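# Remove one staple stick and set it legs-down

## Task

Pull a single stick of staples out of the staple box and set it down on the table with its legs pointing down, far enough from both the box's tray and its sleeve.

## Robot and tools

Robot: two arms, left_arm and right_arm, each with a two-finger gripper. Fingers point along the gripper's +z axis and spread along its y axis. end_effector_position marks the spot between the finger pads, roughly 1 cm short of the tips.

Frames: the scene frame has its origin at table-top height, midway between the nominal arm bases, +z up, +x out over the table, and left_arm on the +y side (image left/right does not match these names). Measured bases: left_arm at (+0.035, +0.274, +0.045) m, right_arm at (-0.038, -0.233, +0.026) m, each turned slightly about z. Hand positions, quaternions (end_effector_quat_wxyz), targets and wrist-camera poses are reported in that arm's own base frame; fixed cameras and the table use the scene frame. Reported hand poses can be off by a few centimetres.

Row layout (shared by execute_actions and move): a single flat list of 14 numbers covering both arms, each in [-1, 1]: dx, dy, dz, rx, ry, rz, opening for left_arm, then the same seven for right_arm. The first six per arm are offsets, not poses, measured from that arm's Hand target as it stood when the action or move began, along the Hand target's own axes. Scale: 1.0 equals 0.6 m of travel or 180 degrees of turn; rx, ry, rz form one rotation vector. Repeating an offset moves the arm further again. Sending six zeros re-requests the current Hand target. The opening is absolute, not an offset: +1 fully open (0.094 m), -1 closed. A 0 is a real command, so to keep a gripper as it is, resend its current opening. Each control step the commanded orientation is clipped to within 40 degrees of the measured one.

execute_actions(actions, cameras): actions is a list of actions; each action is a table of up to 15 rows of 14 numbers, one row per 1/30 s step, and a short table repeats its last row to fill 15 steps. Every row in an action counts from the action's start pose. An empty actions list returns state plus images from all cameras. cameras: list of names, ["all"], or []; a wrong name voids the call.

move(target, speed, blend, opening_speed, grip_force, blocking, cameras): drives each gripper in a straight line toward target, given as one 14-number row or a list of up to 15 rows, all offsets from the same starting Hand targets (not chained). speed: path top speed in m/s, 0.002 to 2.9, default 0.25 (turning capped at twice that in rad/s), one value or one per target. blend: corner rounding in m for lists; 0 stops at each target. opening_speed: rate of opening change per second on the -1 to +1 scale, at least 0.2; use it to close gently. grip_force: newtons per finger pad, 10 to 50 (full), one value or one per arm; it persists, and lower forces close slowly. blocking=false returns after about 0.5 s while motion continues. Paths do not avoid obstacles or the other arm, lag and overshoot more when fast, and should not pass close to an arm's own base (go around it). The whole move is capped at 10 s.

wait(seconds 0 to 10, cameras): lets time pass holding commands; returns early if a running move finishes. stop(cameras): brakes a running move, needing some distance. zoom_image(camera, region [x0, y0, x1, y1] in image pixels, max 504x504): closer look at the latest image of cam_high, cam_low, cam_left_wrist or cam_right_wrist. finished_scene(scene): ends the scene with its number; make no further call in that reply. The goal must hold with the robot hands-off.

Results: Hand target (last commanded pose after clipping; next offsets count from it), end_effector_position and quaternion, Joint positions (last value is the measured finger gap in metres), joint torques, Joint velocities ("within noise" when still), grip_measured (opening on the command scale; reads a bit wide when empty and up to about 0.064 narrower than a hard part under full squeeze), grip_effort_nm (motor effort average, negative closing; not a pad force), Tool commands, and for moves a "move:" line: done, off_target, moving, held or fault, plus limits=paced (pose clipped) or limits=held (steps withheld). done means at rest within 10 mm and 2 degrees; neither done nor off_target tells you about contact. Grippers often rest a few centimetres short from friction and weight; resend the missing distance as an offset. Execute_actions results also list positions at some steps.

Cameras: cam_high and cam_low are fixed (scene frame), cam_left_wrist and cam_right_wrist ride on the arms; all 504x504, with calibration given (fixed cameras may be a couple of degrees and under a centimetre off).

Avoid: dropping the stick or releasing it while it moves, fast impacts, hard pushes into the table or box, any object leaving the table, the arms or grippers touching each other, one gripper closing on the other's fingers, strain on wrist camera cables, and stops of an arm. A blocked arm keeps pressing until you command its target back past the gripper. To release, command an opening clearly above grip_measured. Holding loads, staying stretched out or pushing at unreachable poses heats motors; MOTOR HOT appears at 75 °C, a fold-up fault at 90 °C, and the arm drops at 100 °C. Loose objects may occasionally be nudged by the scene.

Each tool is called after "Emit:" as a command line: name --argument value for each argument, lists and objects as JSON in quotes; but a table of rows of numbers goes row by row, as --pt "numbers of a row", without its own name.

## Session

Emit:
execute_actions --actions '[]'

Scene clock: 0.00 s.
left_arm: end_effector_position=(+0.4011, +0.0054, +0.1140) grip_measured=+1.000 grip_effort_nm=n/a end_effector_quat_wxyz=(+0.616, -0.001, +0.788, +0.013) | right_arm: end_effector_position=(+0.3975, -0.0234, +0.1167) grip_measured=+1.000 grip_effort_nm=n/a end_effector_quat_wxyz=(+0.612, +0.055, +0.784, -0.089)
Joint positions: left_arm=[0.002 1.554 0.342 0.969 -0.02 0.015 0.094] | right_arm=[0.057 1.546 0.347 0.953 0.263 -0.009 0.094]
Joint velocities: within noise
Joint torques (N m): no reading
Heat: left arm: 39 °C; right arm: 46 °C.
Hand target: left_arm +0.4050, +0.0054, +0.1262; +0.631, -0.001, +0.776, +0.013 | right_arm +0.4000, -0.0235, +0.1248; +0.621, +0.057, +0.777, -0.088
Tool commands: left_gripper/opening=+1.0 right_gripper/opening=+1.0

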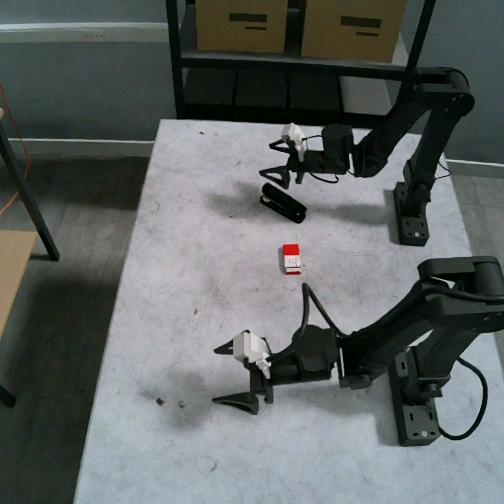

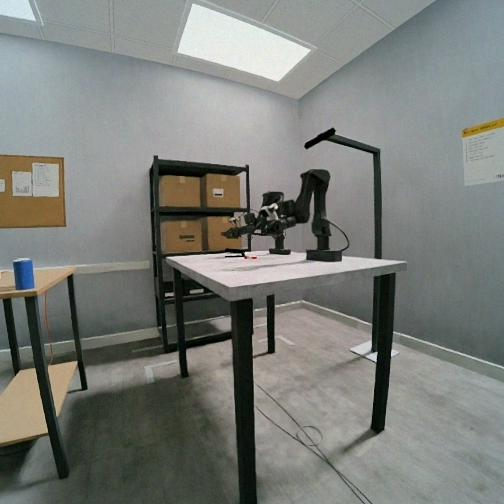

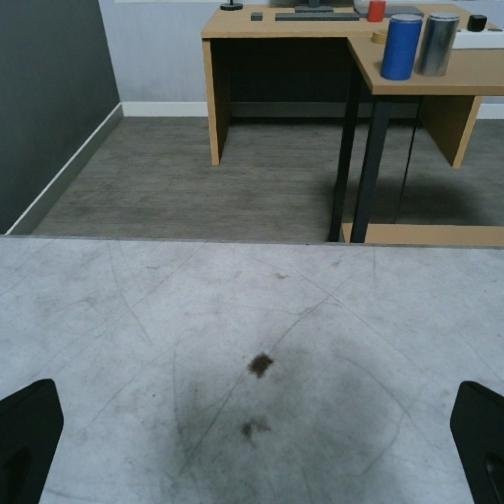

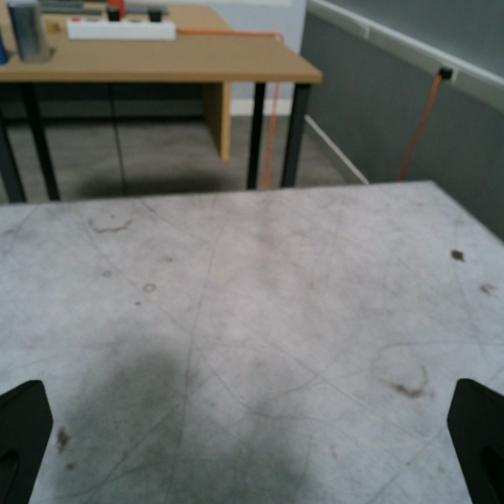

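Emit:
zoom_image --camera "cam_high" --region '[230, 160, 350, 290]'

Emit:
zoom_image --camera "cam_low" --region '[210, 220, 290, 270]'

Scaled by 3.877 from the camera's 504x504 image, which has a finer 720x720 frame.

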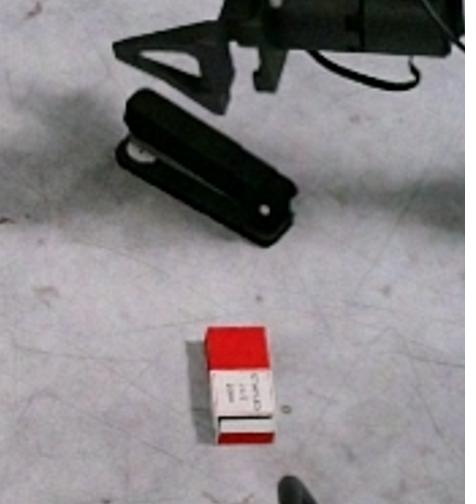

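Scaled by 6.300 from the camera's 504x504 image, which has a finer 720x720 frame.

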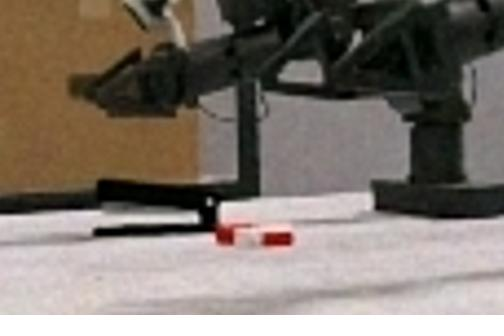

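Emit:
move --target '[0,0,0,0,0,0,1,0.0293,0.2917,-0.2632,-0.2152,0.2431,-0.1319,1]' --cameras '["cam_right_wrist","cam_high"]'

Scene clock: 70.53 s.
left_arm: end_effector_position=(+0.4011, +0.0054, +0.1140) grip_measured=+1.000 grip_effort_nm=0.00 end_effector_quat_wxyz=(+0.616, -0.001, +0.788, +0.013) | right_arm: end_effector_position=(+0.2763, +0.1740, +0.1214) grip_measured=+1.000 grip_effort_nm=0.03 end_effector_quat_wxyz=(+0.243, -0.273, +0.928, +0.065)
Joint positions: left_arm=[0.002 1.554 0.342 0.969 -0.02 0.015 0.094] | right_arm=[0.564 1.321 0.945 -0.686 0.009 -0.011 0.094]
Joint torques (N m): left_arm=[0.06 -5.85 5.31 2 -0.03 -0.03] | right_arm=[0.38 -3.69 8.95 1.02 -0.1 0.12]
Heat: left arm: 45 °C; right arm: 47 °C.
Hand target: left_arm +0.4050, +0.0054, +0.1262; +0.631, -0.001, +0.776, +0.013 | right_arm +0.2800, +0.1801, +0.1296; +0.249, -0.272, +0.927, +0.073
Off the commanded pose: left_arm 0.013 m, 2 deg | right_arm 0.011 m, 1 deg.
move: off_target (left_arm, right_arm)
camera_calibration:
cam_right_wrist: T_world_to_cam=[[0.537187, -0.843368, 0.0126388, -0.00117129], [-0.84149, -0.536894, -0.0603256, 0.371919], [0.0576625, 0.0217707, -0.998099, 0.191036], [0, 0, 0, 1]] pos_world=[0.30258, 0.194534, 0.213124]
Images, in order (width x height): cam_high 504x504, cam_right_wrist 504x504.

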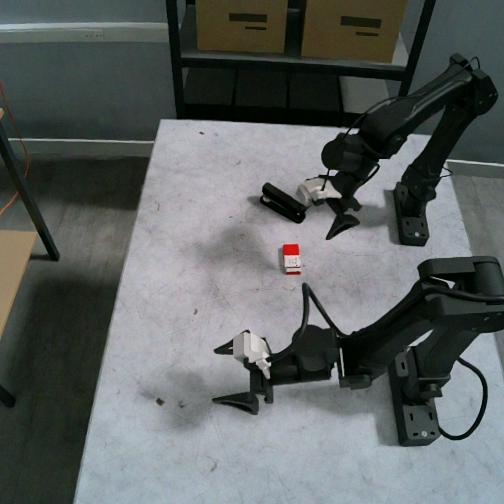

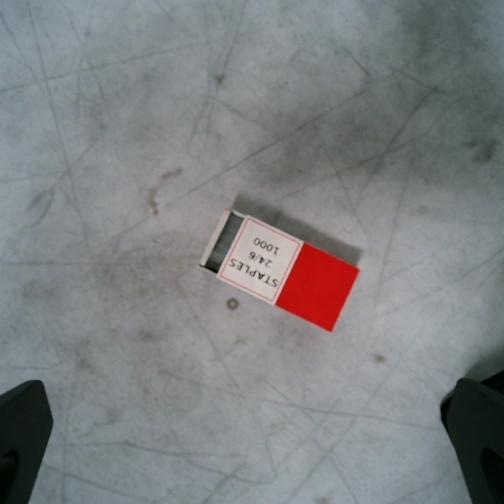

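Emit:
zoom_image --camera "cam_right_wrist" --region '[170, 180, 380, 350]'

Scaled by 2.400 from the camera's 504x504 image, which has a finer 720x720 frame.

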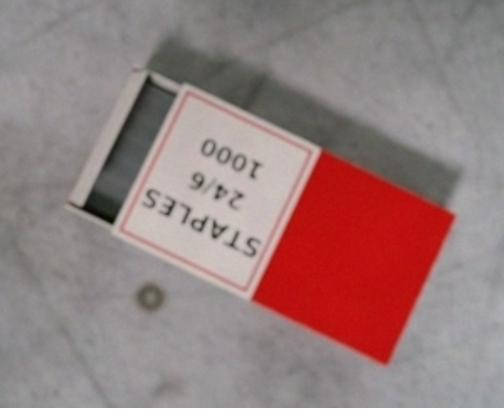

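Emit:
move --target '[0,0,0,0,0,0,1,0.0458,-0.1887,0.0313,-0.2572,-0.1484,-0.2572,1]' --cameras '["cam_right_wrist"]'

Emit:
move --target '[0.1606,-0.4250,-0.2690,0.4284,0.1638,0.2506,1,0,0,0,0,0,0,1]' --cameras '["all"]'

Scene clock: 190.20 s.
left_arm: end_effector_position=(+0.4011, +0.0054, +0.1140) grip_measured=+1.000 grip_effort_nm=0.00 end_effector_quat_wxyz=(+0.616, -0.001, +0.788, +0.013) | right_arm: end_effector_position=(+0.3258, +0.0769, +0.0978) grip_measured=+1.000 grip_effort_nm=0.03 end_effector_quat_wxyz=(-0.321, +0.645, -0.597, -0.354)
Joint positions: left_arm=[0.002 1.554 0.342 0.969 -0.02 0.015 0.094] | right_arm=[-0.217 2.052 1.434 -1.387 -0.928 -2.084 0.094]
Joint torques (N m): left_arm=[-0.01 -5.76 5.27 1.99 -0.03 -0.03] | right_arm=[-0.02 -7.77 6.64 -0.52 -0.52 -0.08]
Heat: left arm: 46 °C; right arm: 47 °C.
Hand target: left_arm +0.4050, +0.0054, +0.1262; +0.631, -0.001, +0.776, +0.013 | right_arm +0.3290, +0.0770, +0.0996; -0.330, +0.651, -0.571, -0.376
Off the commanded pose: left_arm 0.013 m, 2 deg | right_arm 0.004 m, 4 deg.
joint sent to its limit (right arm) — joint 6 (wrist roll), lower limit. The joint targets are off in orientation, not in position.
move: off_target (left_arm, right_arm)
camera_calibration:
cam_right_wrist: T_world_to_cam=[[0.996769, 0.0795762, -0.0109397, -0.327746], [0.0622846, -0.851704, -0.520309, 0.134736], [-0.0507216, 0.517947, -0.853908, 0.149893], [0, 0, 0, 1]] pos_world=[0.325898, 0.0631989, 0.194514]
Images, in order (width x height): cam_right_wrist 504x504.

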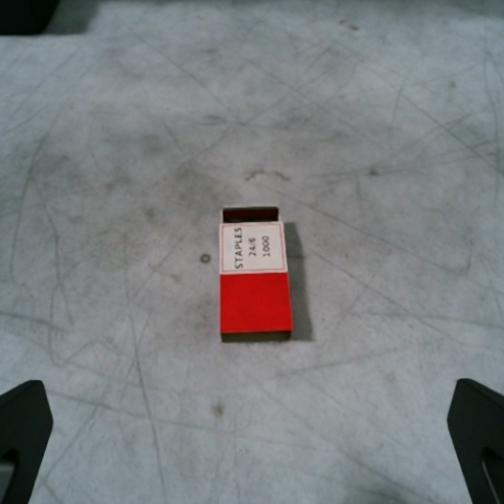

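Scene clock: 194.27 s.
left_arm: end_effector_position=(+0.2261, -0.2411, +0.0498) grip_measured=+1.000 grip_effort_nm=0.00 end_effector_quat_wxyz=(+0.233, +0.640, +0.696, -0.226) | right_arm: end_effector_position=(+0.3256, +0.0769, +0.0979) grip_measured=+1.000 grip_effort_nm=0.03 end_effector_quat_wxyz=(-0.320, +0.645, -0.597, -0.354)
Joint positions: left_arm=[-0.54 1.529 0.767 -0.396 0.533 0.834 0.094] | right_arm=[-0.217 2.052 1.434 -1.387 -0.928 -2.085 0.094]
Joint velocities: left_arm=[0.012 -0.002 -0.046 -0.007 0.007 -0.095 0] | right_arm=[within noise]
Joint torques (N m): left_arm=[-0.27 -4.64 7.72 0.97 0.5 0.11] | right_arm=[-0.01 -7.77 6.65 -0.52 -0.52 -0.09]
Heat: left arm: 45 °C; right arm: 47 °C.
Hand target: left_arm +0.2321, -0.2516, +0.0602; +0.248, +0.647, +0.682, -0.235 | right_arm +0.3290, +0.0770, +0.0996; -0.330, +0.651, -0.571, -0.376
Off the commanded pose: left_arm 0.016 m, 3 deg | right_arm 0.004 m, 4 deg.
joint sent to its limit (right arm) — joint 6 (wrist roll), lower limit. The joint targets are off in orientation, not in position.
move: off_target (left_arm, right_arm)
camera_calibration:
cam_left_wrist: T_world_to_cam=[[-0.992575, -0.121587, -0.00330614, 0.197144], [-0.11753, 0.965744, -0.231353, 0.310297], [0.0313224, -0.229247, -0.972864, 0.0764473], [0, 0, 0, 1]] pos_world=[0.229755, -0.258172, 0.146813]
cam_right_wrist: T_world_to_cam=[[0.996718, 0.0801754, -0.0111562, -0.327625], [0.062687, -0.851701, -0.520266, 0.134601], [-0.0512143, 0.517859, -0.853932, 0.150059], [0, 0, 0, 1]] pos_world=[0.325797, 0.063198, 0.194514]

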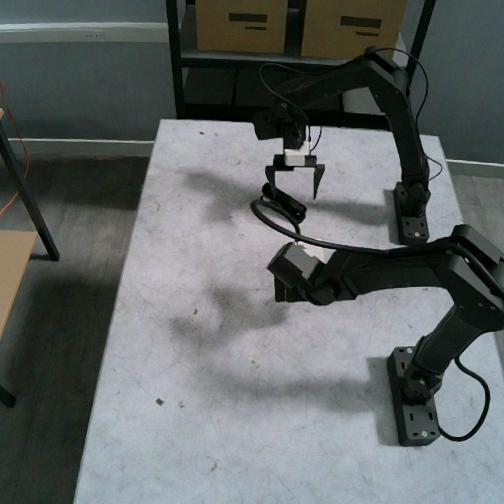

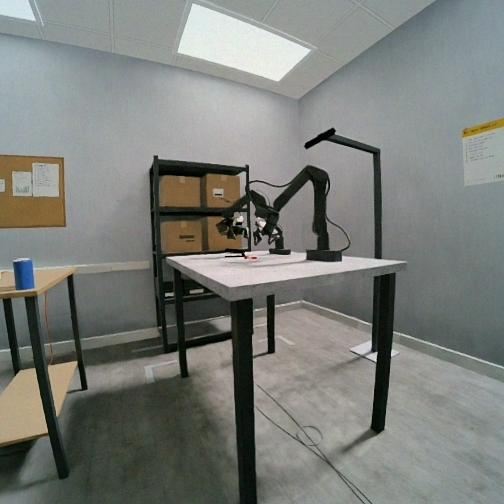

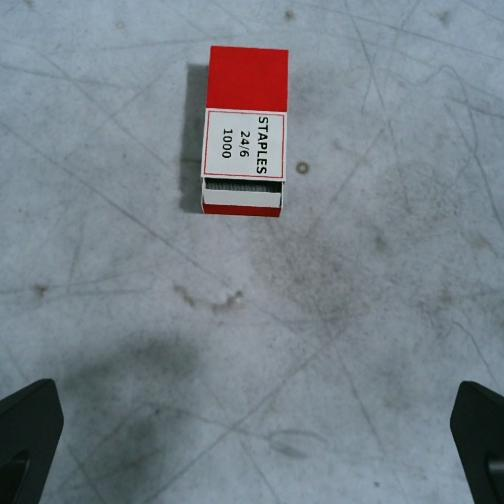

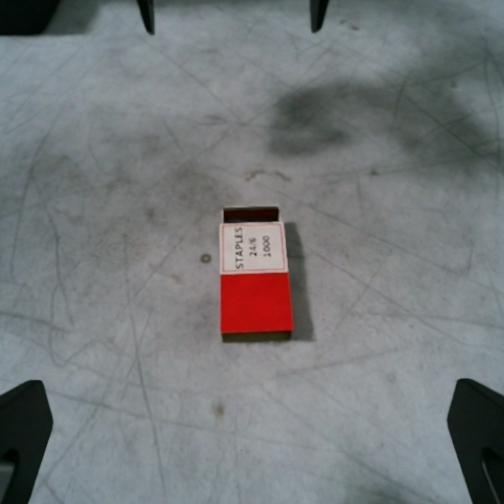

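Emit:
zoom_image --camera "cam_left_wrist" --region '[180, 140, 310, 230]'

Emit:
zoom_image --camera "cam_right_wrist" --region '[190, 190, 320, 360]'

Scaled by 3.877 from the camera's 504x504 image, which has a finer 720x720 frame.

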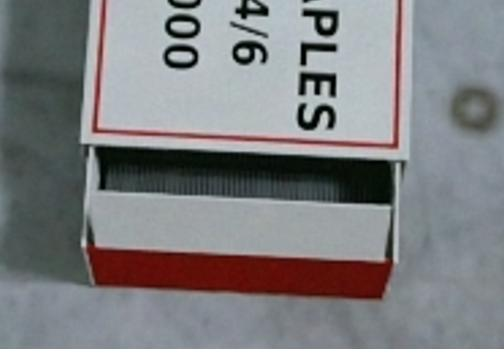

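Scaled by 2.965 from the camera's 504x504 image, which has a finer 720x720 frame.

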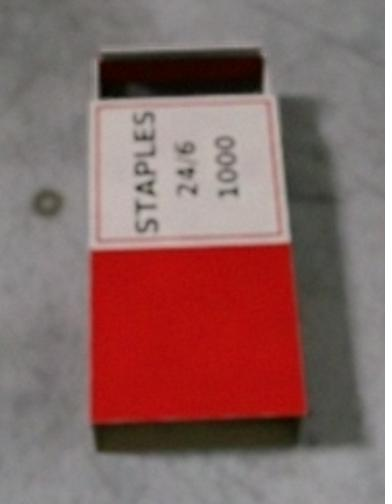

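Emit:
move --target '[0.0478,0.0142,0.08,0,-0.1667,0,1,0,0,0,0,0,0,1]' --cameras '["cam_left_wrist"]'

Emit:
zoom_image --camera "cam_left_wrist" --region '[180, 100, 340, 260]'

Scene clock: 250.33 s.
left_arm: end_effector_position=(+0.2453, -0.2600, +0.0060) grip_measured=+1.000 grip_effort_nm=0.00 end_effector_quat_wxyz=(+0.417, +0.564, +0.599, -0.386) | right_arm: end_effector_position=(+0.3256, +0.0769, +0.0979) grip_measured=+1.000 grip_effort_nm=0.03 end_effector_quat_wxyz=(-0.320, +0.645, -0.597, -0.354)
Joint positions: left_arm=[-0.378 1.997 0.463 0.814 1.003 0.645 0.094] | right_arm=[-0.217 2.052 1.434 -1.387 -0.928 -2.085 0.094]
Joint torques (N m): left_arm=[0.23 -5.42 2.11 1.52 0.5 0.01] | right_arm=[-0.01 -7.76 6.65 -0.53 -0.52 -0.09]
Heat: left arm: 42 °C; right arm: 47 °C.
Hand target: left_arm +0.2411, -0.2601, +0.0050; +0.416, +0.564, +0.594, -0.395 | right_arm +0.3290, +0.0770, +0.0996; -0.330, +0.651, -0.571, -0.376
Off the commanded pose: left_arm 0.004 m, 1 deg | right_arm 0.004 m, 4 deg.
joint sent to its limit (right arm) — joint 6 (wrist roll), lower limit. The joint targets are off in orientation, not in position.
move: off_target (right_arm)
camera_calibration:
cam_left_wrist: T_world_to_cam=[[-0.993509, -0.113741, -0.00139188, 0.215926], [-0.0797752, 0.705442, -0.704264, 0.246676], [0.0810856, -0.699582, -0.709937, -0.10717], [0, 0, 0, 1]] pos_world=[0.242893, -0.22443, 0.0979416]
Images, in order (width x height): cam_left_wrist 504x504.

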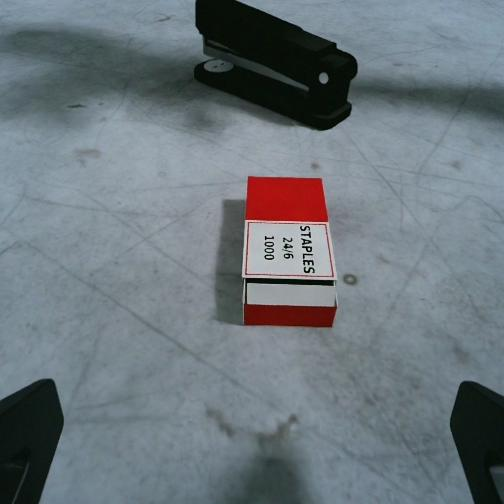

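Scaled by 3.150 from the camera's 504x504 image, which has a finer 720x720 frame.

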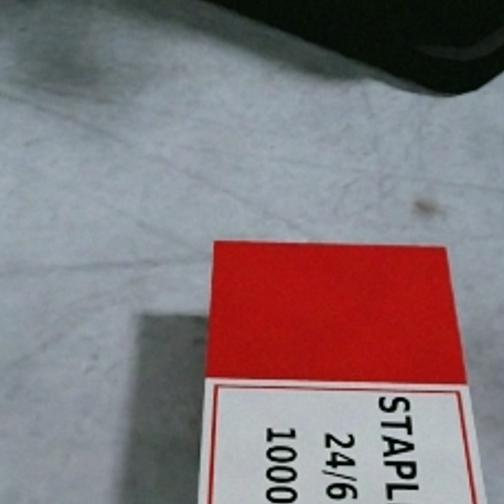

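Emit:
zoom_image --camera "cam_left_wrist" --region '[220, 250, 360, 350]'

Scaled by 3.600 from the camera's 504x504 image, which has a finer 720x720 frame.

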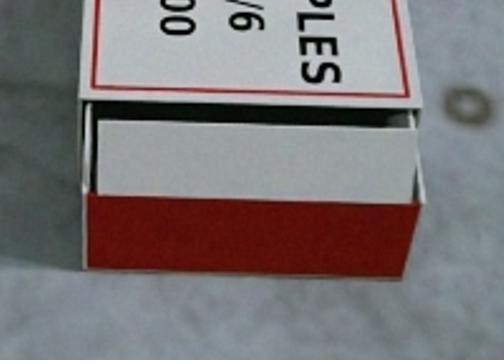

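Emit:
move --target '[0.0334,0.0087,-0.165,0,-0.0833,0,1,0,0,0,0,0,0,1]' --cameras '["cam_left_wrist"]'

Emit:
zoom_image --camera "cam_left_wrist" --region '[200, 180, 340, 320]'

Scene clock: 301.93 s.
left_arm: end_effector_position=(+0.2349, -0.1606, +0.0084) grip_measured=+1.000 grip_effort_nm=0.00 end_effector_quat_wxyz=(+0.485, +0.482, +0.562, -0.466) | right_arm: end_effector_position=(+0.3256, +0.0769, +0.0979) grip_measured=+1.000 grip_effort_nm=0.03 end_effector_quat_wxyz=(-0.320, +0.645, -0.597, -0.354)
Joint positions: left_arm=[0.078 2.127 0.501 0.237 1.473 1.333 0.094] | right_arm=[-0.217 2.052 1.434 -1.387 -0.928 -2.085 0.094]
Joint torques (N m): left_arm=[-0.08 -9.94 2.28 0.36 0.7 0.15] | right_arm=[-0.02 -7.76 6.64 -0.52 -0.52 -0.09]
Heat: left arm: 40 °C; right arm: 47 °C.
Hand target: left_arm +0.2410, -0.1601, +0.0200; +0.490, +0.507, +0.535, -0.465 | right_arm +0.3290, +0.0770, +0.0996; -0.330, +0.651, -0.571, -0.376
Off the commanded pose: left_arm 0.013 m, 4 deg | right_arm 0.004 m, 4 deg.
joint sent to its limit (right arm) — joint 6 (wrist roll), lower limit. The joint targets are off in orientation, not in position.
move: off_target (left_arm, right_arm)
camera_calibration:
cam_left_wrist: T_world_to_cam=[[-0.986686, -0.144898, 0.0738629, 0.209685], [-0.136175, 0.487713, -0.862318, 0.157037], [0.0889244, -0.860895, -0.500951, -0.0646168], [0, 0, 0, 1]] pos_world=[0.234024, -0.101834, 0.0875578]
Images, in order (width x height): cam_left_wrist 504x504.

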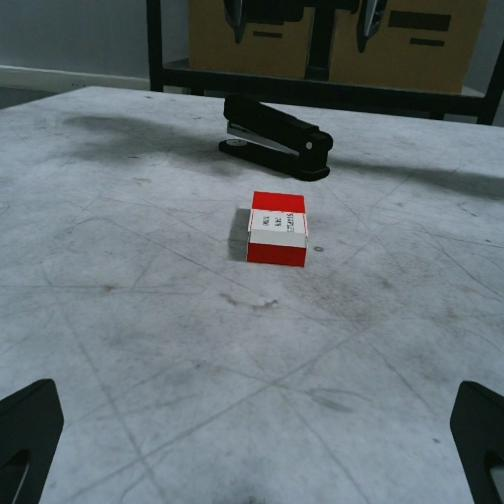

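Scaled by 3.600 from the camera's 504x504 image, which has a finer 720x720 frame.

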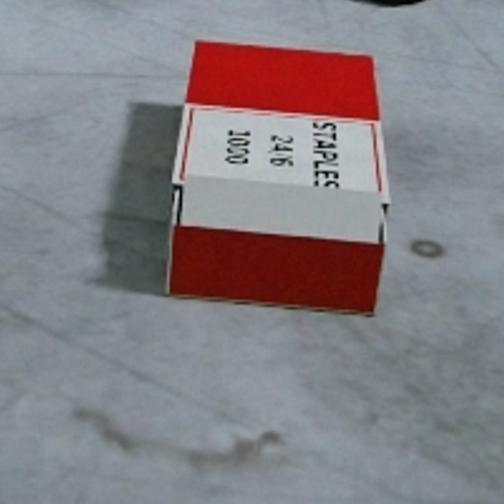

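Emit:
zoom_image --camera "cam_left_wrist" --region '[200, 0, 410, 90]'

Emit:
zoom_image --camera "cam_left_wrist" --region '[0, 350, 130, 504]'

Scaled by 2.400 from the camera's 504x504 image, which has a finer 720x720 frame.

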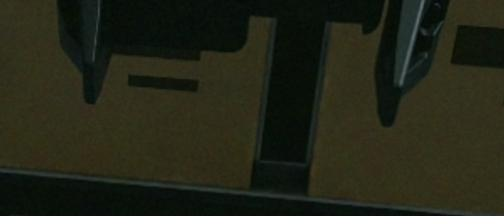

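Scaled by 3.273 from the camera's 504x504 image, which has a finer 720x720 frame.

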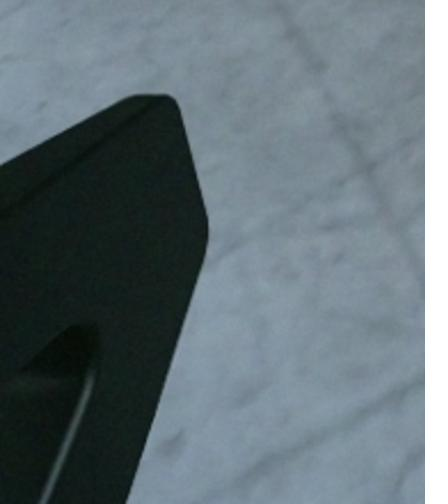

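Emit:
move --target '[0,0,0,0,0,0,1,-0.0097,-0.0003,0.1488,0,0.1111,0,1]' --cameras '["cam_right_wrist","cam_left_wrist"]'

Scene clock: 395.37 s.
left_arm: end_effector_position=(+0.2348, -0.1606, +0.0084) grip_measured=+1.000 grip_effort_nm=0.00 end_effector_quat_wxyz=(+0.485, +0.482, +0.561, -0.466) | right_arm: end_effector_position=(+0.3161, +0.1553, +0.0472) grip_measured=+1.000 grip_effort_nm=0.03 end_effector_quat_wxyz=(-0.207, +0.706, -0.623, -0.267)
Joint positions: left_arm=[0.078 2.127 0.501 0.236 1.473 1.333 0.094] | right_arm=[0.122 1.944 1.261 -0.941 -0.688 -1.592 0.094]
Joint torques (N m): left_arm=[-0.03 -9.81 1.99 0.46 0.7 0.11] | right_arm=[-0.16 -11.9 4.4 0.31 -0.46 0.1]
Heat: left arm: 41 °C; right arm: 46 °C.
Hand target: left_arm +0.2410, -0.1607, +0.0200; +0.503, +0.494, +0.542, -0.457 (not the last commanded pose) | right_arm +0.3187, +0.1566, +0.0600; -0.226, +0.706, -0.620, -0.257
Off the commanded pose: left_arm 0.013 m, 4 deg | right_arm 0.013 m, 2 deg.
move: off_target (left_arm, right_arm)
camera_calibration:
cam_left_wrist: T_world_to_cam=[[-0.986686, -0.144898, 0.0738629, 0.209685], [-0.136175, 0.487713, -0.862318, 0.157037], [0.0889244, -0.860895, -0.500951, -0.0646168], [0, 0, 0, 1]] pos_world=[0.234024, -0.101834, 0.0875578]
cam_right_wrist: T_world_to_cam=[[0.989836, 0.136211, -0.0408864, -0.330174], [0.122764, -0.963511, -0.237857, 0.160701], [-0.0717933, 0.23042, -0.970439, 0.12232], [0, 0, 0, 1]] pos_world=[0.315871, 0.171626, 0.143428]
Images, in order (width x height): cam_left_wrist 504x504, cam_right_wrist 504x504.

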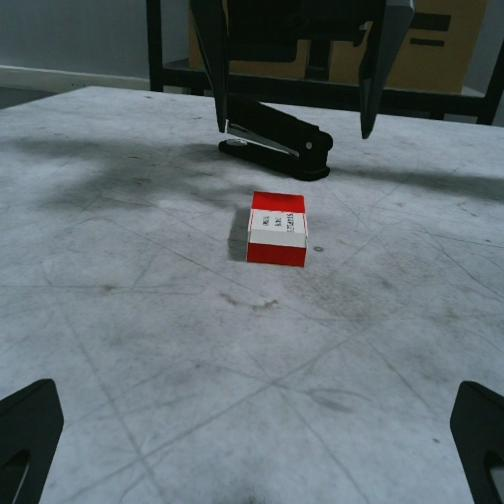

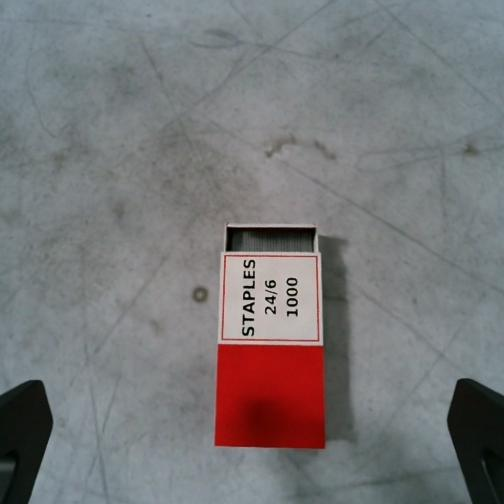

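Emit:
move --target '[0,0,0,0,0,0,1,0.0520,-0.0036,0.0591,0,0,0,1]' --speed 0.12 --cameras '["cam_right_wrist","cam_left_wrist"]'

Emit:
zoom_image --camera "cam_left_wrist" --region '[170, 120, 380, 290]'

Scene clock: 429.47 s.
left_arm: end_effector_position=(+0.2348, -0.1606, +0.0084) grip_measured=+1.000 grip_effort_nm=0.00 end_effector_quat_wxyz=(+0.485, +0.482, +0.561, -0.466) | right_arm: end_effector_position=(+0.3213, +0.1555, +0.0165) grip_measured=+1.000 grip_effort_nm=0.03 end_effector_quat_wxyz=(-0.224, +0.712, -0.617, -0.250)
Joint positions: left_arm=[0.078 2.127 0.501 0.236 1.473 1.333 0.094] | right_arm=[0.122 1.981 1.179 -0.772 -0.685 -1.592 0.094]
Joint torques (N m): left_arm=[0.01 -9.77 2 0.45 0.68 0.07] | right_arm=[-0.49 -7.77 4.44 0.37 -0.49 0.07]
Heat: left arm: 42 °C; right arm: 45 °C.
Hand target: left_arm +0.2410, -0.1607, +0.0200; +0.503, +0.494, +0.542, -0.457 | right_arm +0.3211, +0.1559, +0.0129; -0.226, +0.706, -0.620, -0.257
Off the commanded pose: left_arm 0.013 m, 3 deg | right_arm 0.004 m, 1 deg.
move: off_target (left_arm)
camera_calibration:
cam_left_wrist: T_world_to_cam=[[-0.986686, -0.144898, 0.0738629, 0.209685], [-0.136175, 0.487713, -0.862318, 0.157037], [0.0889244, -0.860895, -0.500951, -0.0646168], [0, 0, 0, 1]] pos_world=[0.234024, -0.101834, 0.0875578]
cam_right_wrist: T_world_to_cam=[[0.99066, 0.136071, 0.00878796, -0.337594], [0.134325, -0.962805, -0.234443, 0.149075], [-0.0234399, 0.233434, -0.97209, 0.0768715], [0, 0, 0, 1]] pos_world=[0.316218, 0.171523, 0.112642]
Images, in order (width x height): cam_left_wrist 504x504, cam_right_wrist 504x504.

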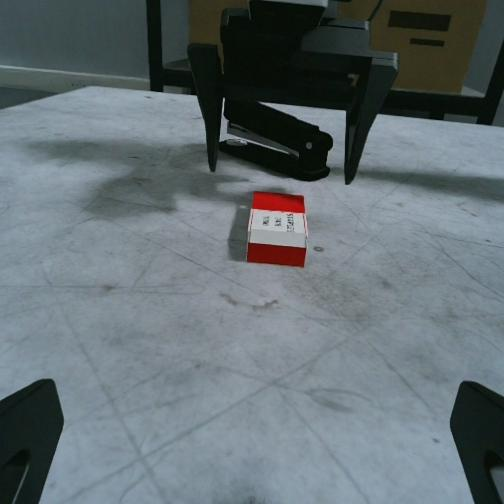

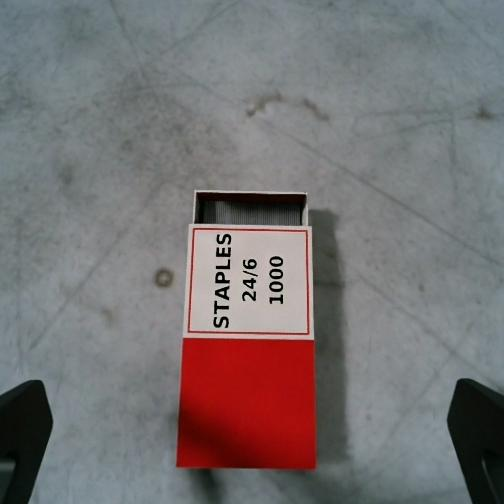

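Scaled by 2.400 from the camera's 504x504 image, which has a finer 720x720 frame.

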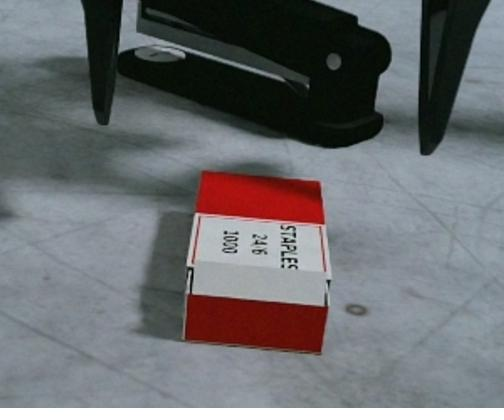

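Emit:
zoom_image --camera "cam_right_wrist" --region '[180, 180, 325, 240]'

Scaled by 3.476 from the camera's 504x504 image, which has a finer 720x720 frame.

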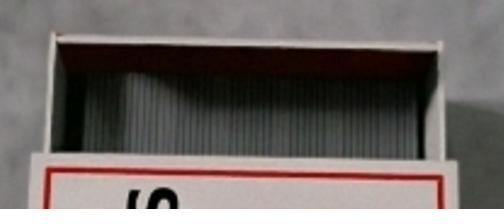

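Emit:
move --target '[0,0,0,0,0,0,1,0.0232,0.0048,0.0251,0,0,0,0.2]' --speed 0.08 --opening_speed 0.8 --cameras '["cam_right_wrist","cam_left_wrist"]'

Emit:
zoom_image --camera "cam_left_wrist" --region '[170, 120, 380, 290]'

Scene clock: 478.27 s.
left_arm: end_effector_position=(+0.2348, -0.1606, +0.0084) grip_measured=+1.000 grip_effort_nm=0.00 end_effector_quat_wxyz=(+0.485, +0.482, +0.561, -0.466) | right_arm: end_effector_position=(+0.3193, +0.1553, -0.0030) grip_measured=+0.202 grip_effort_nm=-0.07 end_effector_quat_wxyz=(-0.225, +0.712, -0.617, -0.250)
Joint positions: left_arm=[0.078 2.127 0.501 0.236 1.473 1.333 0.094] | right_arm=[0.122 2.016 1.139 -0.695 -0.685 -1.592 0.056]
Joint torques (N m): left_arm=[-0.01 -9.81 1.99 0.47 0.67 0.07] | right_arm=[-0.76 -7.62 4.12 0.4 -0.49 0.03]
Heat: left arm: 42 °C; right arm: 44 °C.
Hand target: left_arm +0.2410, -0.1607, +0.0200; +0.503, +0.494, +0.542, -0.457 | right_arm +0.3183, +0.1545, -0.0076; -0.226, +0.706, -0.620, -0.257
Off the commanded pose: left_arm 0.013 m, 3 deg | right_arm 0.005 m, 1 deg.
move: off_target (left_arm)
camera_calibration:
cam_left_wrist: T_world_to_cam=[[-0.986686, -0.144898, 0.0738629, 0.209685], [-0.136175, 0.487713, -0.862318, 0.157037], [0.0889244, -0.860895, -0.500951, -0.0646168], [0, 0, 0, 1]] pos_world=[0.234024, -0.101834, 0.0875578]
cam_right_wrist: T_world_to_cam=[[0.990638, 0.136099, 0.010668, -0.335387], [0.134792, -0.962753, -0.234387, 0.144468], [-0.0216291, 0.233631, -0.972085, 0.0574022], [0, 0, 0, 1]] pos_world=[0.314016, 0.171322, 0.0932393]
Images, in order (width x height): cam_left_wrist 504x504, cam_right_wrist 504x504.

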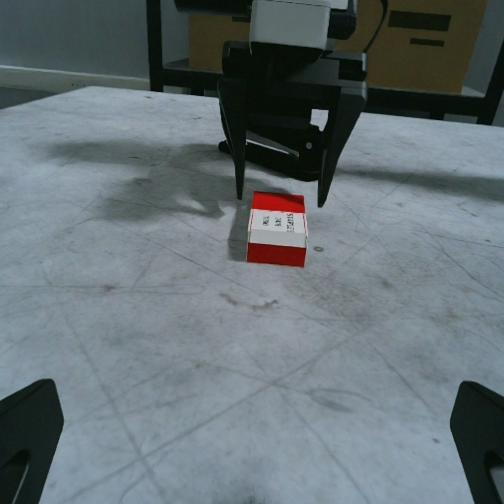

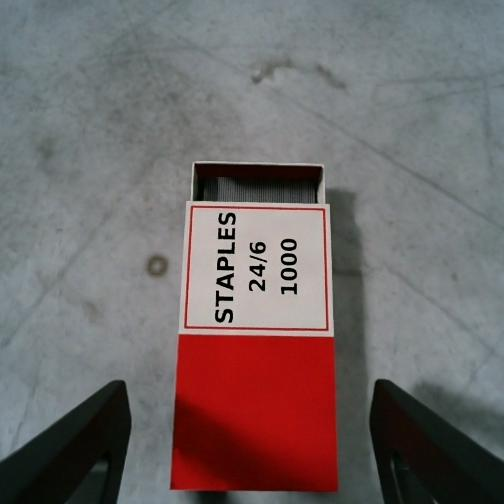

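Scaled by 2.400 from the camera's 504x504 image, which has a finer 720x720 frame.

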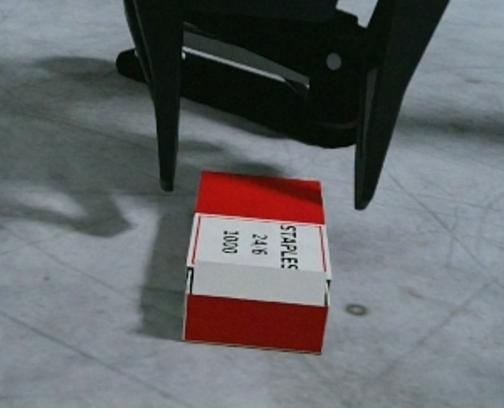

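Emit:
move --target '[0,0,0,0,0,0,1,0.0096,0,0.0115,0,0,0,0.2]' --speed 0.05 --cameras '["cam_left_wrist"]'

Emit:
zoom_image --camera "cam_left_wrist" --region '[210, 160, 350, 270]'

Scene clock: 486.00 s.
left_arm: end_effector_position=(+0.2348, -0.1606, +0.0084) grip_measured=+1.000 grip_effort_nm=0.00 end_effector_quat_wxyz=(+0.485, +0.482, +0.561, -0.466) | right_arm: end_effector_position=(+0.3197, +0.1553, -0.0114) grip_measured=+0.202 grip_effort_nm=-0.07 end_effector_quat_wxyz=(-0.225, +0.712, -0.617, -0.249)
Joint positions: left_arm=[0.078 2.127 0.501 0.236 1.473 1.333 0.094] | right_arm=[0.122 2.036 1.128 -0.663 -0.685 -1.592 0.056]
Joint torques (N m): left_arm=[-0.03 -9.85 2.02 0.45 0.7 0.07] | right_arm=[-0.76 -7.57 3.99 0.41 -0.49 0.02]
Heat: left arm: 42 °C; right arm: 44 °C.
Hand target: left_arm +0.2410, -0.1607, +0.0200; +0.503, +0.494, +0.542, -0.457 | right_arm +0.3183, +0.1546, -0.0167; -0.226, +0.706, -0.620, -0.257
Off the commanded pose: left_arm 0.013 m, 3 deg | right_arm 0.005 m, 1 deg.
move: off_target (left_arm)
camera_calibration:
cam_left_wrist: T_world_to_cam=[[-0.986686, -0.144898, 0.0738629, 0.209685], [-0.136175, 0.487713, -0.862318, 0.157037], [0.0889244, -0.860895, -0.500951, -0.0646168], [0, 0, 0, 1]] pos_world=[0.234024, -0.101834, 0.0875578]
Images, in order (width x height): cam_left_wrist 504x504.

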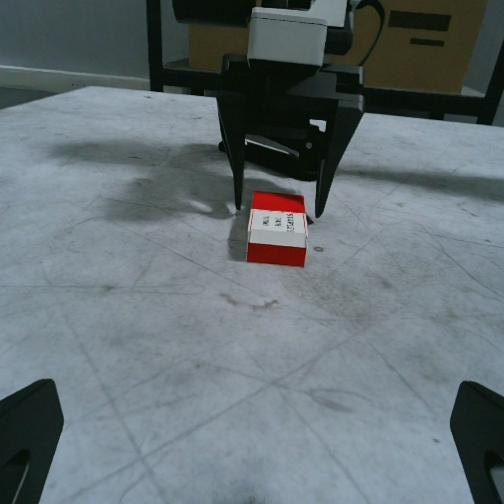

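Scaled by 3.600 from the camera's 504x504 image, which has a finer 720x720 frame.

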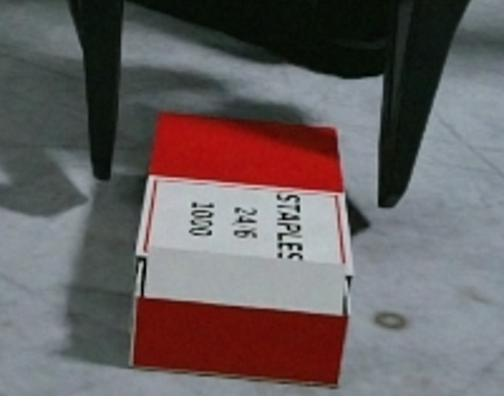

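Emit:
move --target '[0,0,0,0,0,0,1,0,0,0,0,0,0,-0.3]' --speed 0.05 --grip_force '[50, 12]' --cameras '["cam_left_wrist","cam_right_wrist"]'

Emit:
zoom_image --camera "cam_left_wrist" --region '[210, 160, 350, 270]'

Scene clock: 496.23 s.
left_arm: end_effector_position=(+0.2348, -0.1606, +0.0084) grip_measured=+1.000 grip_effort_nm=0.00 end_effector_quat_wxyz=(+0.485, +0.482, +0.561, -0.466) | right_arm: end_effector_position=(+0.3200, +0.1554, -0.0114) grip_measured=-0.218 grip_effort_nm=-0.27 end_effector_quat_wxyz=(-0.226, +0.712, -0.616, -0.249)
Joint positions: left_arm=[0.078 2.127 0.501 0.236 1.473 1.333 0.094] | right_arm=[0.122 2.036 1.128 -0.662 -0.685 -1.592 0.037]
Joint torques (N m): left_arm=[-0.01 -9.87 2.04 0.45 0.68 0.08] | right_arm=[-0.76 -7.6 3.99 0.39 -0.49 0.03]
Heat: left arm: 42 °C; right arm: 44 °C.
Hand target: left_arm +0.2410, -0.1607, +0.0200; +0.503, +0.494, +0.542, -0.457 | right_arm +0.3183, +0.1546, -0.0167; -0.226, +0.706, -0.620, -0.257
Off the commanded pose: left_arm 0.013 m, 3 deg | right_arm 0.006 m, 1 deg.
grip_force (N): 50, 12
move: off_target (left_arm)
camera_calibration:
cam_left_wrist: T_world_to_cam=[[-0.986686, -0.144898, 0.0738629, 0.209685], [-0.136175, 0.487713, -0.862318, 0.157037], [0.0889244, -0.860895, -0.500951, -0.0646168], [0, 0, 0, 1]] pos_world=[0.234024, -0.101834, 0.0875578]
cam_right_wrist: T_world_to_cam=[[0.990603, 0.136112, 0.0133801, -0.33601], [0.135439, -0.962674, -0.234338, 0.142186], [-0.0190154, 0.233948, -0.972063, 0.0482677], [0, 0, 0, 1]] pos_world=[0.314513, 0.171322, 0.0847349]
Images, in order (width x height): cam_left_wrist 504x504, cam_right_wrist 504x504.

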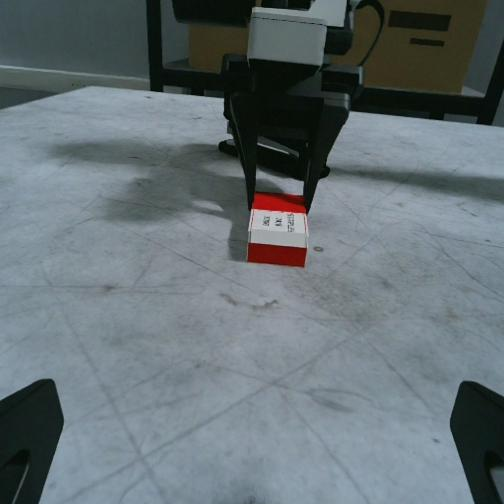

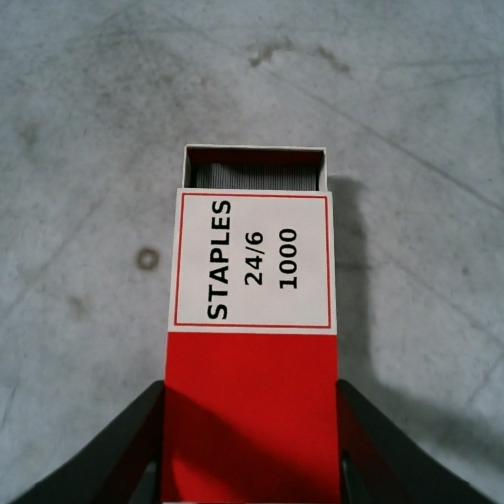

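Scaled by 3.600 from the camera's 504x504 image, which has a finer 720x720 frame.

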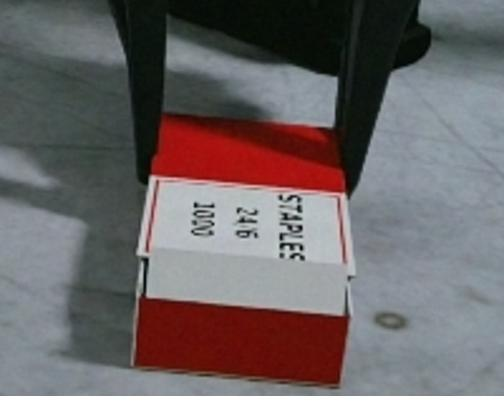

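Emit:
move --target '[0.0132,-0.0172,0.1997,0.0075,0.1424,0.0018,0.3,0,0,0,0,0,0,-0.3]' --speed 0.12 --cameras '["cam_left_wrist","cam_right_wrist"]'

Emit:
zoom_image --camera "cam_left_wrist" --region '[170, 200, 340, 400]'

Scene clock: 534.37 s.
left_arm: end_effector_position=(+0.2325, -0.2723, -0.0143) grip_measured=+0.302 grip_effort_nm=-0.12 end_effector_quat_wxyz=(+0.342, +0.585, +0.650, -0.344) | right_arm: end_effector_position=(+0.3200, +0.1554, -0.0114) grip_measured=-0.219 grip_effort_nm=-0.30 end_effector_quat_wxyz=(-0.226, +0.712, -0.616, -0.249)
Joint positions: left_arm=[-0.492 1.918 0.516 0.521 0.813 0.667 0.061] | right_arm=[0.122 2.036 1.128 -0.662 -0.685 -1.592 0.037]
Joint torques (N m): left_arm=[-0.27 -9.91 4.63 1.23 0.39 -0.06] | right_arm=[-0.75 -7.58 3.97 0.39 -0.48 0.02]
Heat: left arm: 42 °C; right arm: 43 °C.
Hand target: left_arm +0.2420, -0.2800, +0.0028; +0.366, +0.591, +0.634, -0.340 | right_arm +0.3183, +0.1546, -0.0167; -0.226, +0.706, -0.620, -0.257
Off the commanded pose: left_arm 0.021 m, 3 deg | right_arm 0.006 m, 1 deg.
grip_force (N): 50, 12
move: off_target (left_arm)
camera_calibration:
cam_left_wrist: T_world_to_cam=[[-0.991054, -0.126342, 0.0430082, 0.198482], [-0.129083, 0.825528, -0.5494, 0.28636], [0.033908, -0.550037, -0.834452, -0.0792714], [0, 0, 0, 1]] pos_world=[0.236358, -0.254924, 0.0826418]
cam_right_wrist: T_world_to_cam=[[0.990603, 0.136112, 0.0133801, -0.33601], [0.135439, -0.962674, -0.234338, 0.142186], [-0.0190154, 0.233948, -0.972063, 0.0482677], [0, 0, 0, 1]] pos_world=[0.314513, 0.171322, 0.0847349]
Images, in order (width x height): cam_left_wrist 504x504, cam_right_wrist 504x504.

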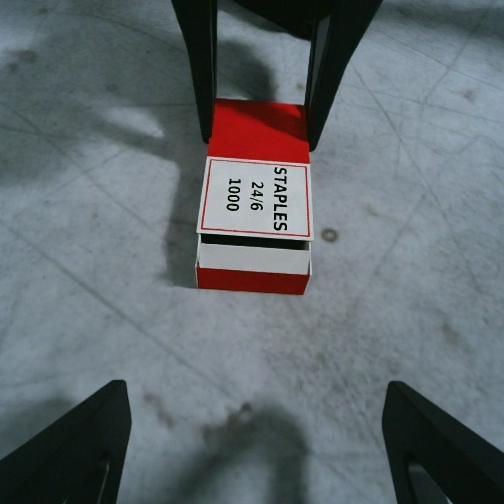

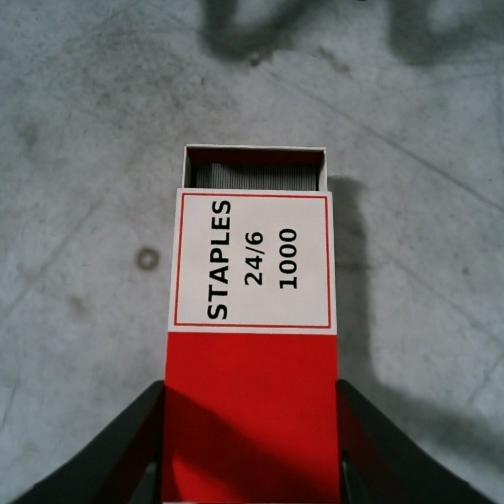

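Scaled by 2.520 from the camera's 504x504 image, which has a finer 720x720 frame.

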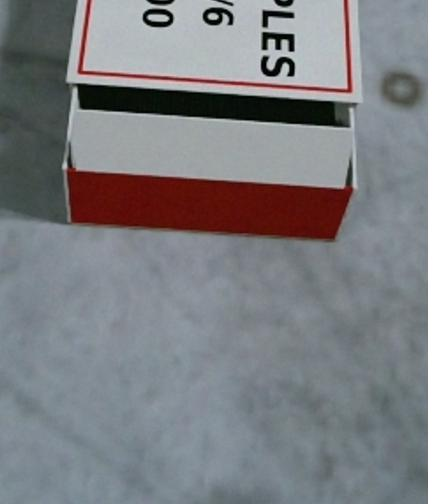

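Emit:
move --target '[0.0090,0.0085,0.0305,0,0,0,0.3,0,0,0,0,0,0,-0.3]' --speed 0.06 --cameras '["cam_left_wrist","cam_right_wrist"]'

Emit:
zoom_image --camera "cam_left_wrist" --region '[100, 200, 410, 504]'

Scene clock: 574.87 s.
left_arm: end_effector_position=(+0.2416, -0.2856, -0.0150) grip_measured=+0.302 grip_effort_nm=-0.12 end_effector_quat_wxyz=(+0.353, +0.587, +0.644, -0.340) | right_arm: end_effector_position=(+0.3200, +0.1554, -0.0114) grip_measured=-0.219 grip_effort_nm=-0.30 end_effector_quat_wxyz=(-0.226, +0.712, -0.616, -0.249)
Joint positions: left_arm=[-0.521 1.962 0.553 0.577 0.793 0.637 0.061] | right_arm=[0.122 2.036 1.128 -0.662 -0.685 -1.592 0.037]
Joint torques (N m): left_arm=[-0.5 -6 4.85 1.48 0.31 -0.04] | right_arm=[-0.76 -7.6 3.99 0.39 -0.49 0.03]
Heat: left arm: 42 °C; right arm: 43 °C.
Hand target: left_arm +0.2480, -0.2926, -0.0111; +0.366, +0.590, +0.634, -0.340 | right_arm +0.3183, +0.1546, -0.0167; -0.226, +0.706, -0.620, -0.257
Off the commanded pose: left_arm 0.010 m, 2 deg | right_arm 0.006 m, 1 deg.
grip_force (N): 50, 12
move: done
camera_calibration:
cam_left_wrist: T_world_to_cam=[[-0.991749, -0.126516, 0.020661, 0.205719], [-0.116167, 0.818819, -0.562175, 0.292871], [0.0542067, -0.559937, -0.82676, -0.0950305], [0, 0, 0, 1]] pos_world=[0.243195, -0.266992, 0.0818269]
cam_right_wrist: T_world_to_cam=[[0.990603, 0.136112, 0.0133801, -0.33601], [0.135439, -0.962674, -0.234338, 0.142186], [-0.0190154, 0.233948, -0.972063, 0.0482677], [0, 0, 0, 1]] pos_world=[0.314513, 0.171322, 0.0847349]
Images, in order (width x height): cam_left_wrist 504x504, cam_right_wrist 504x504.

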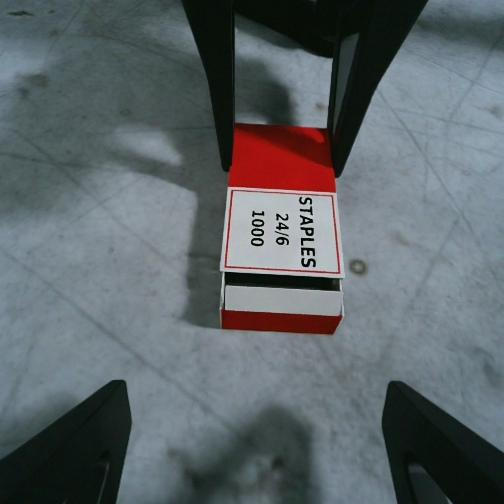

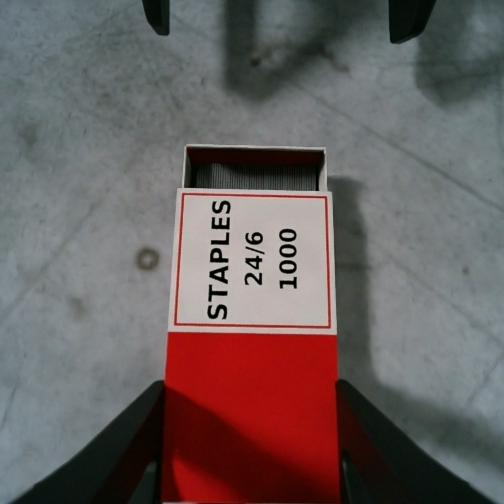

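Scaled by 1.626 from the camera's 504x504 image, which has a finer 720x720 frame.

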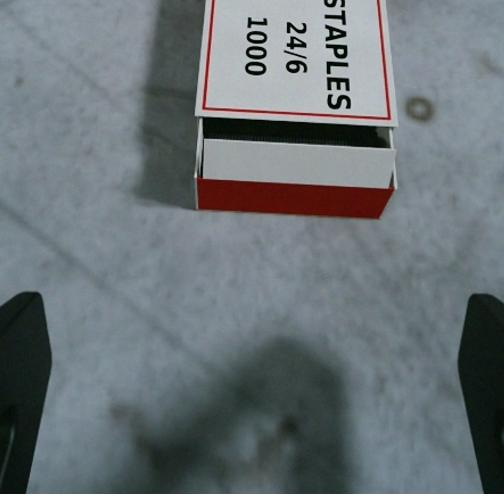

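Emit:
move --target '[0.0188,-0.0078,0.0108,0,0,0,0.1,0,0,0,0,0,0,-0.3]' --speed 0.06 --cameras '["cam_left_wrist","cam_right_wrist"]'

Emit:
zoom_image --camera "cam_right_wrist" --region '[100, 0, 450, 220]'

Scene clock: 590.20 s.
left_arm: end_effector_position=(+0.2434, -0.2896, -0.0235) grip_measured=+0.102 grip_effort_nm=-0.12 end_effector_quat_wxyz=(+0.362, +0.588, +0.639, -0.338) | right_arm: end_effector_position=(+0.3200, +0.1554, -0.0114) grip_measured=-0.219 grip_effort_nm=-0.30 end_effector_quat_wxyz=(-0.226, +0.712, -0.616, -0.249)
Joint positions: left_arm=[-0.53 2.019 0.553 0.661 0.787 0.627 0.052] | right_arm=[0.122 2.036 1.128 -0.662 -0.685 -1.592 0.037]
Joint torques (N m): left_arm=[-0.54 -6.13 3.23 1.57 0.29 -0.03] | right_arm=[-0.75 -7.58 3.97 0.4 -0.49 0.03]
Heat: left arm: 40 °C; right arm: 43 °C.
Hand target: left_arm +0.2433, -0.2929, -0.0241; +0.366, +0.591, +0.634, -0.340 | right_arm +0.3183, +0.1546, -0.0167; -0.226, +0.706, -0.620, -0.257
Off the commanded pose: left_arm 0.003 m, 1 deg | right_arm 0.006 m, 1 deg.
grip_force (N): 50, 12
move: done
camera_calibration:
cam_left_wrist: T_world_to_cam=[[-0.991972, -0.126352, 0.00514529, 0.206897], [-0.106556, 0.813264, -0.572055, 0.287449], [0.0680958, -0.568011, -0.820199, -0.109922], [0, 0, 0, 1]] pos_world=[0.24335, -0.270067, 0.0732143]
cam_right_wrist: T_world_to_cam=[[0.990603, 0.136112, 0.0133801, -0.33601], [0.135439, -0.962674, -0.234338, 0.142186], [-0.0190154, 0.233948, -0.972063, 0.0482677], [0, 0, 0, 1]] pos_world=[0.314513, 0.171322, 0.0847349]
Images, in order (width x height): cam_left_wrist 504x504, cam_right_wrist 504x504.

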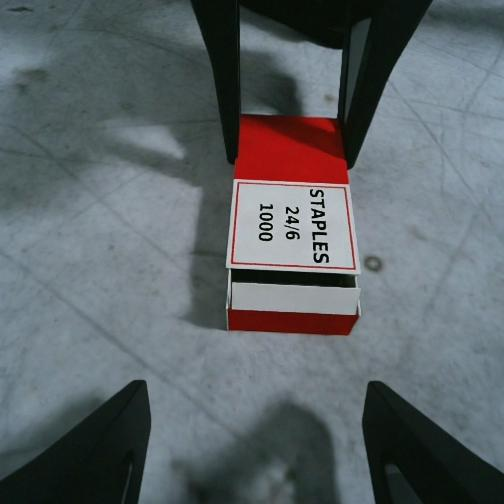

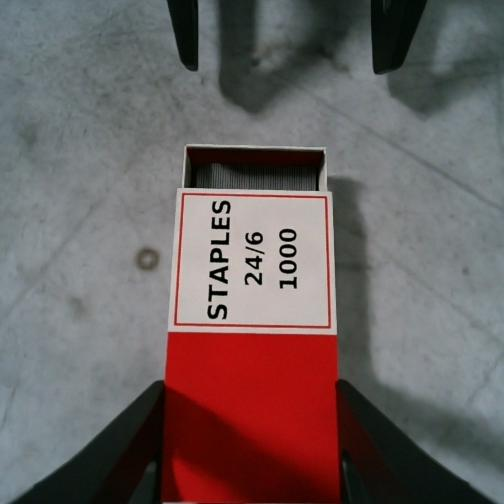

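Scaled by 1.440 from the camera's 504x504 image, which has a finer 720x720 frame.

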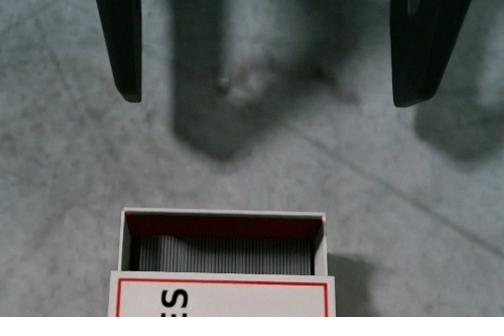

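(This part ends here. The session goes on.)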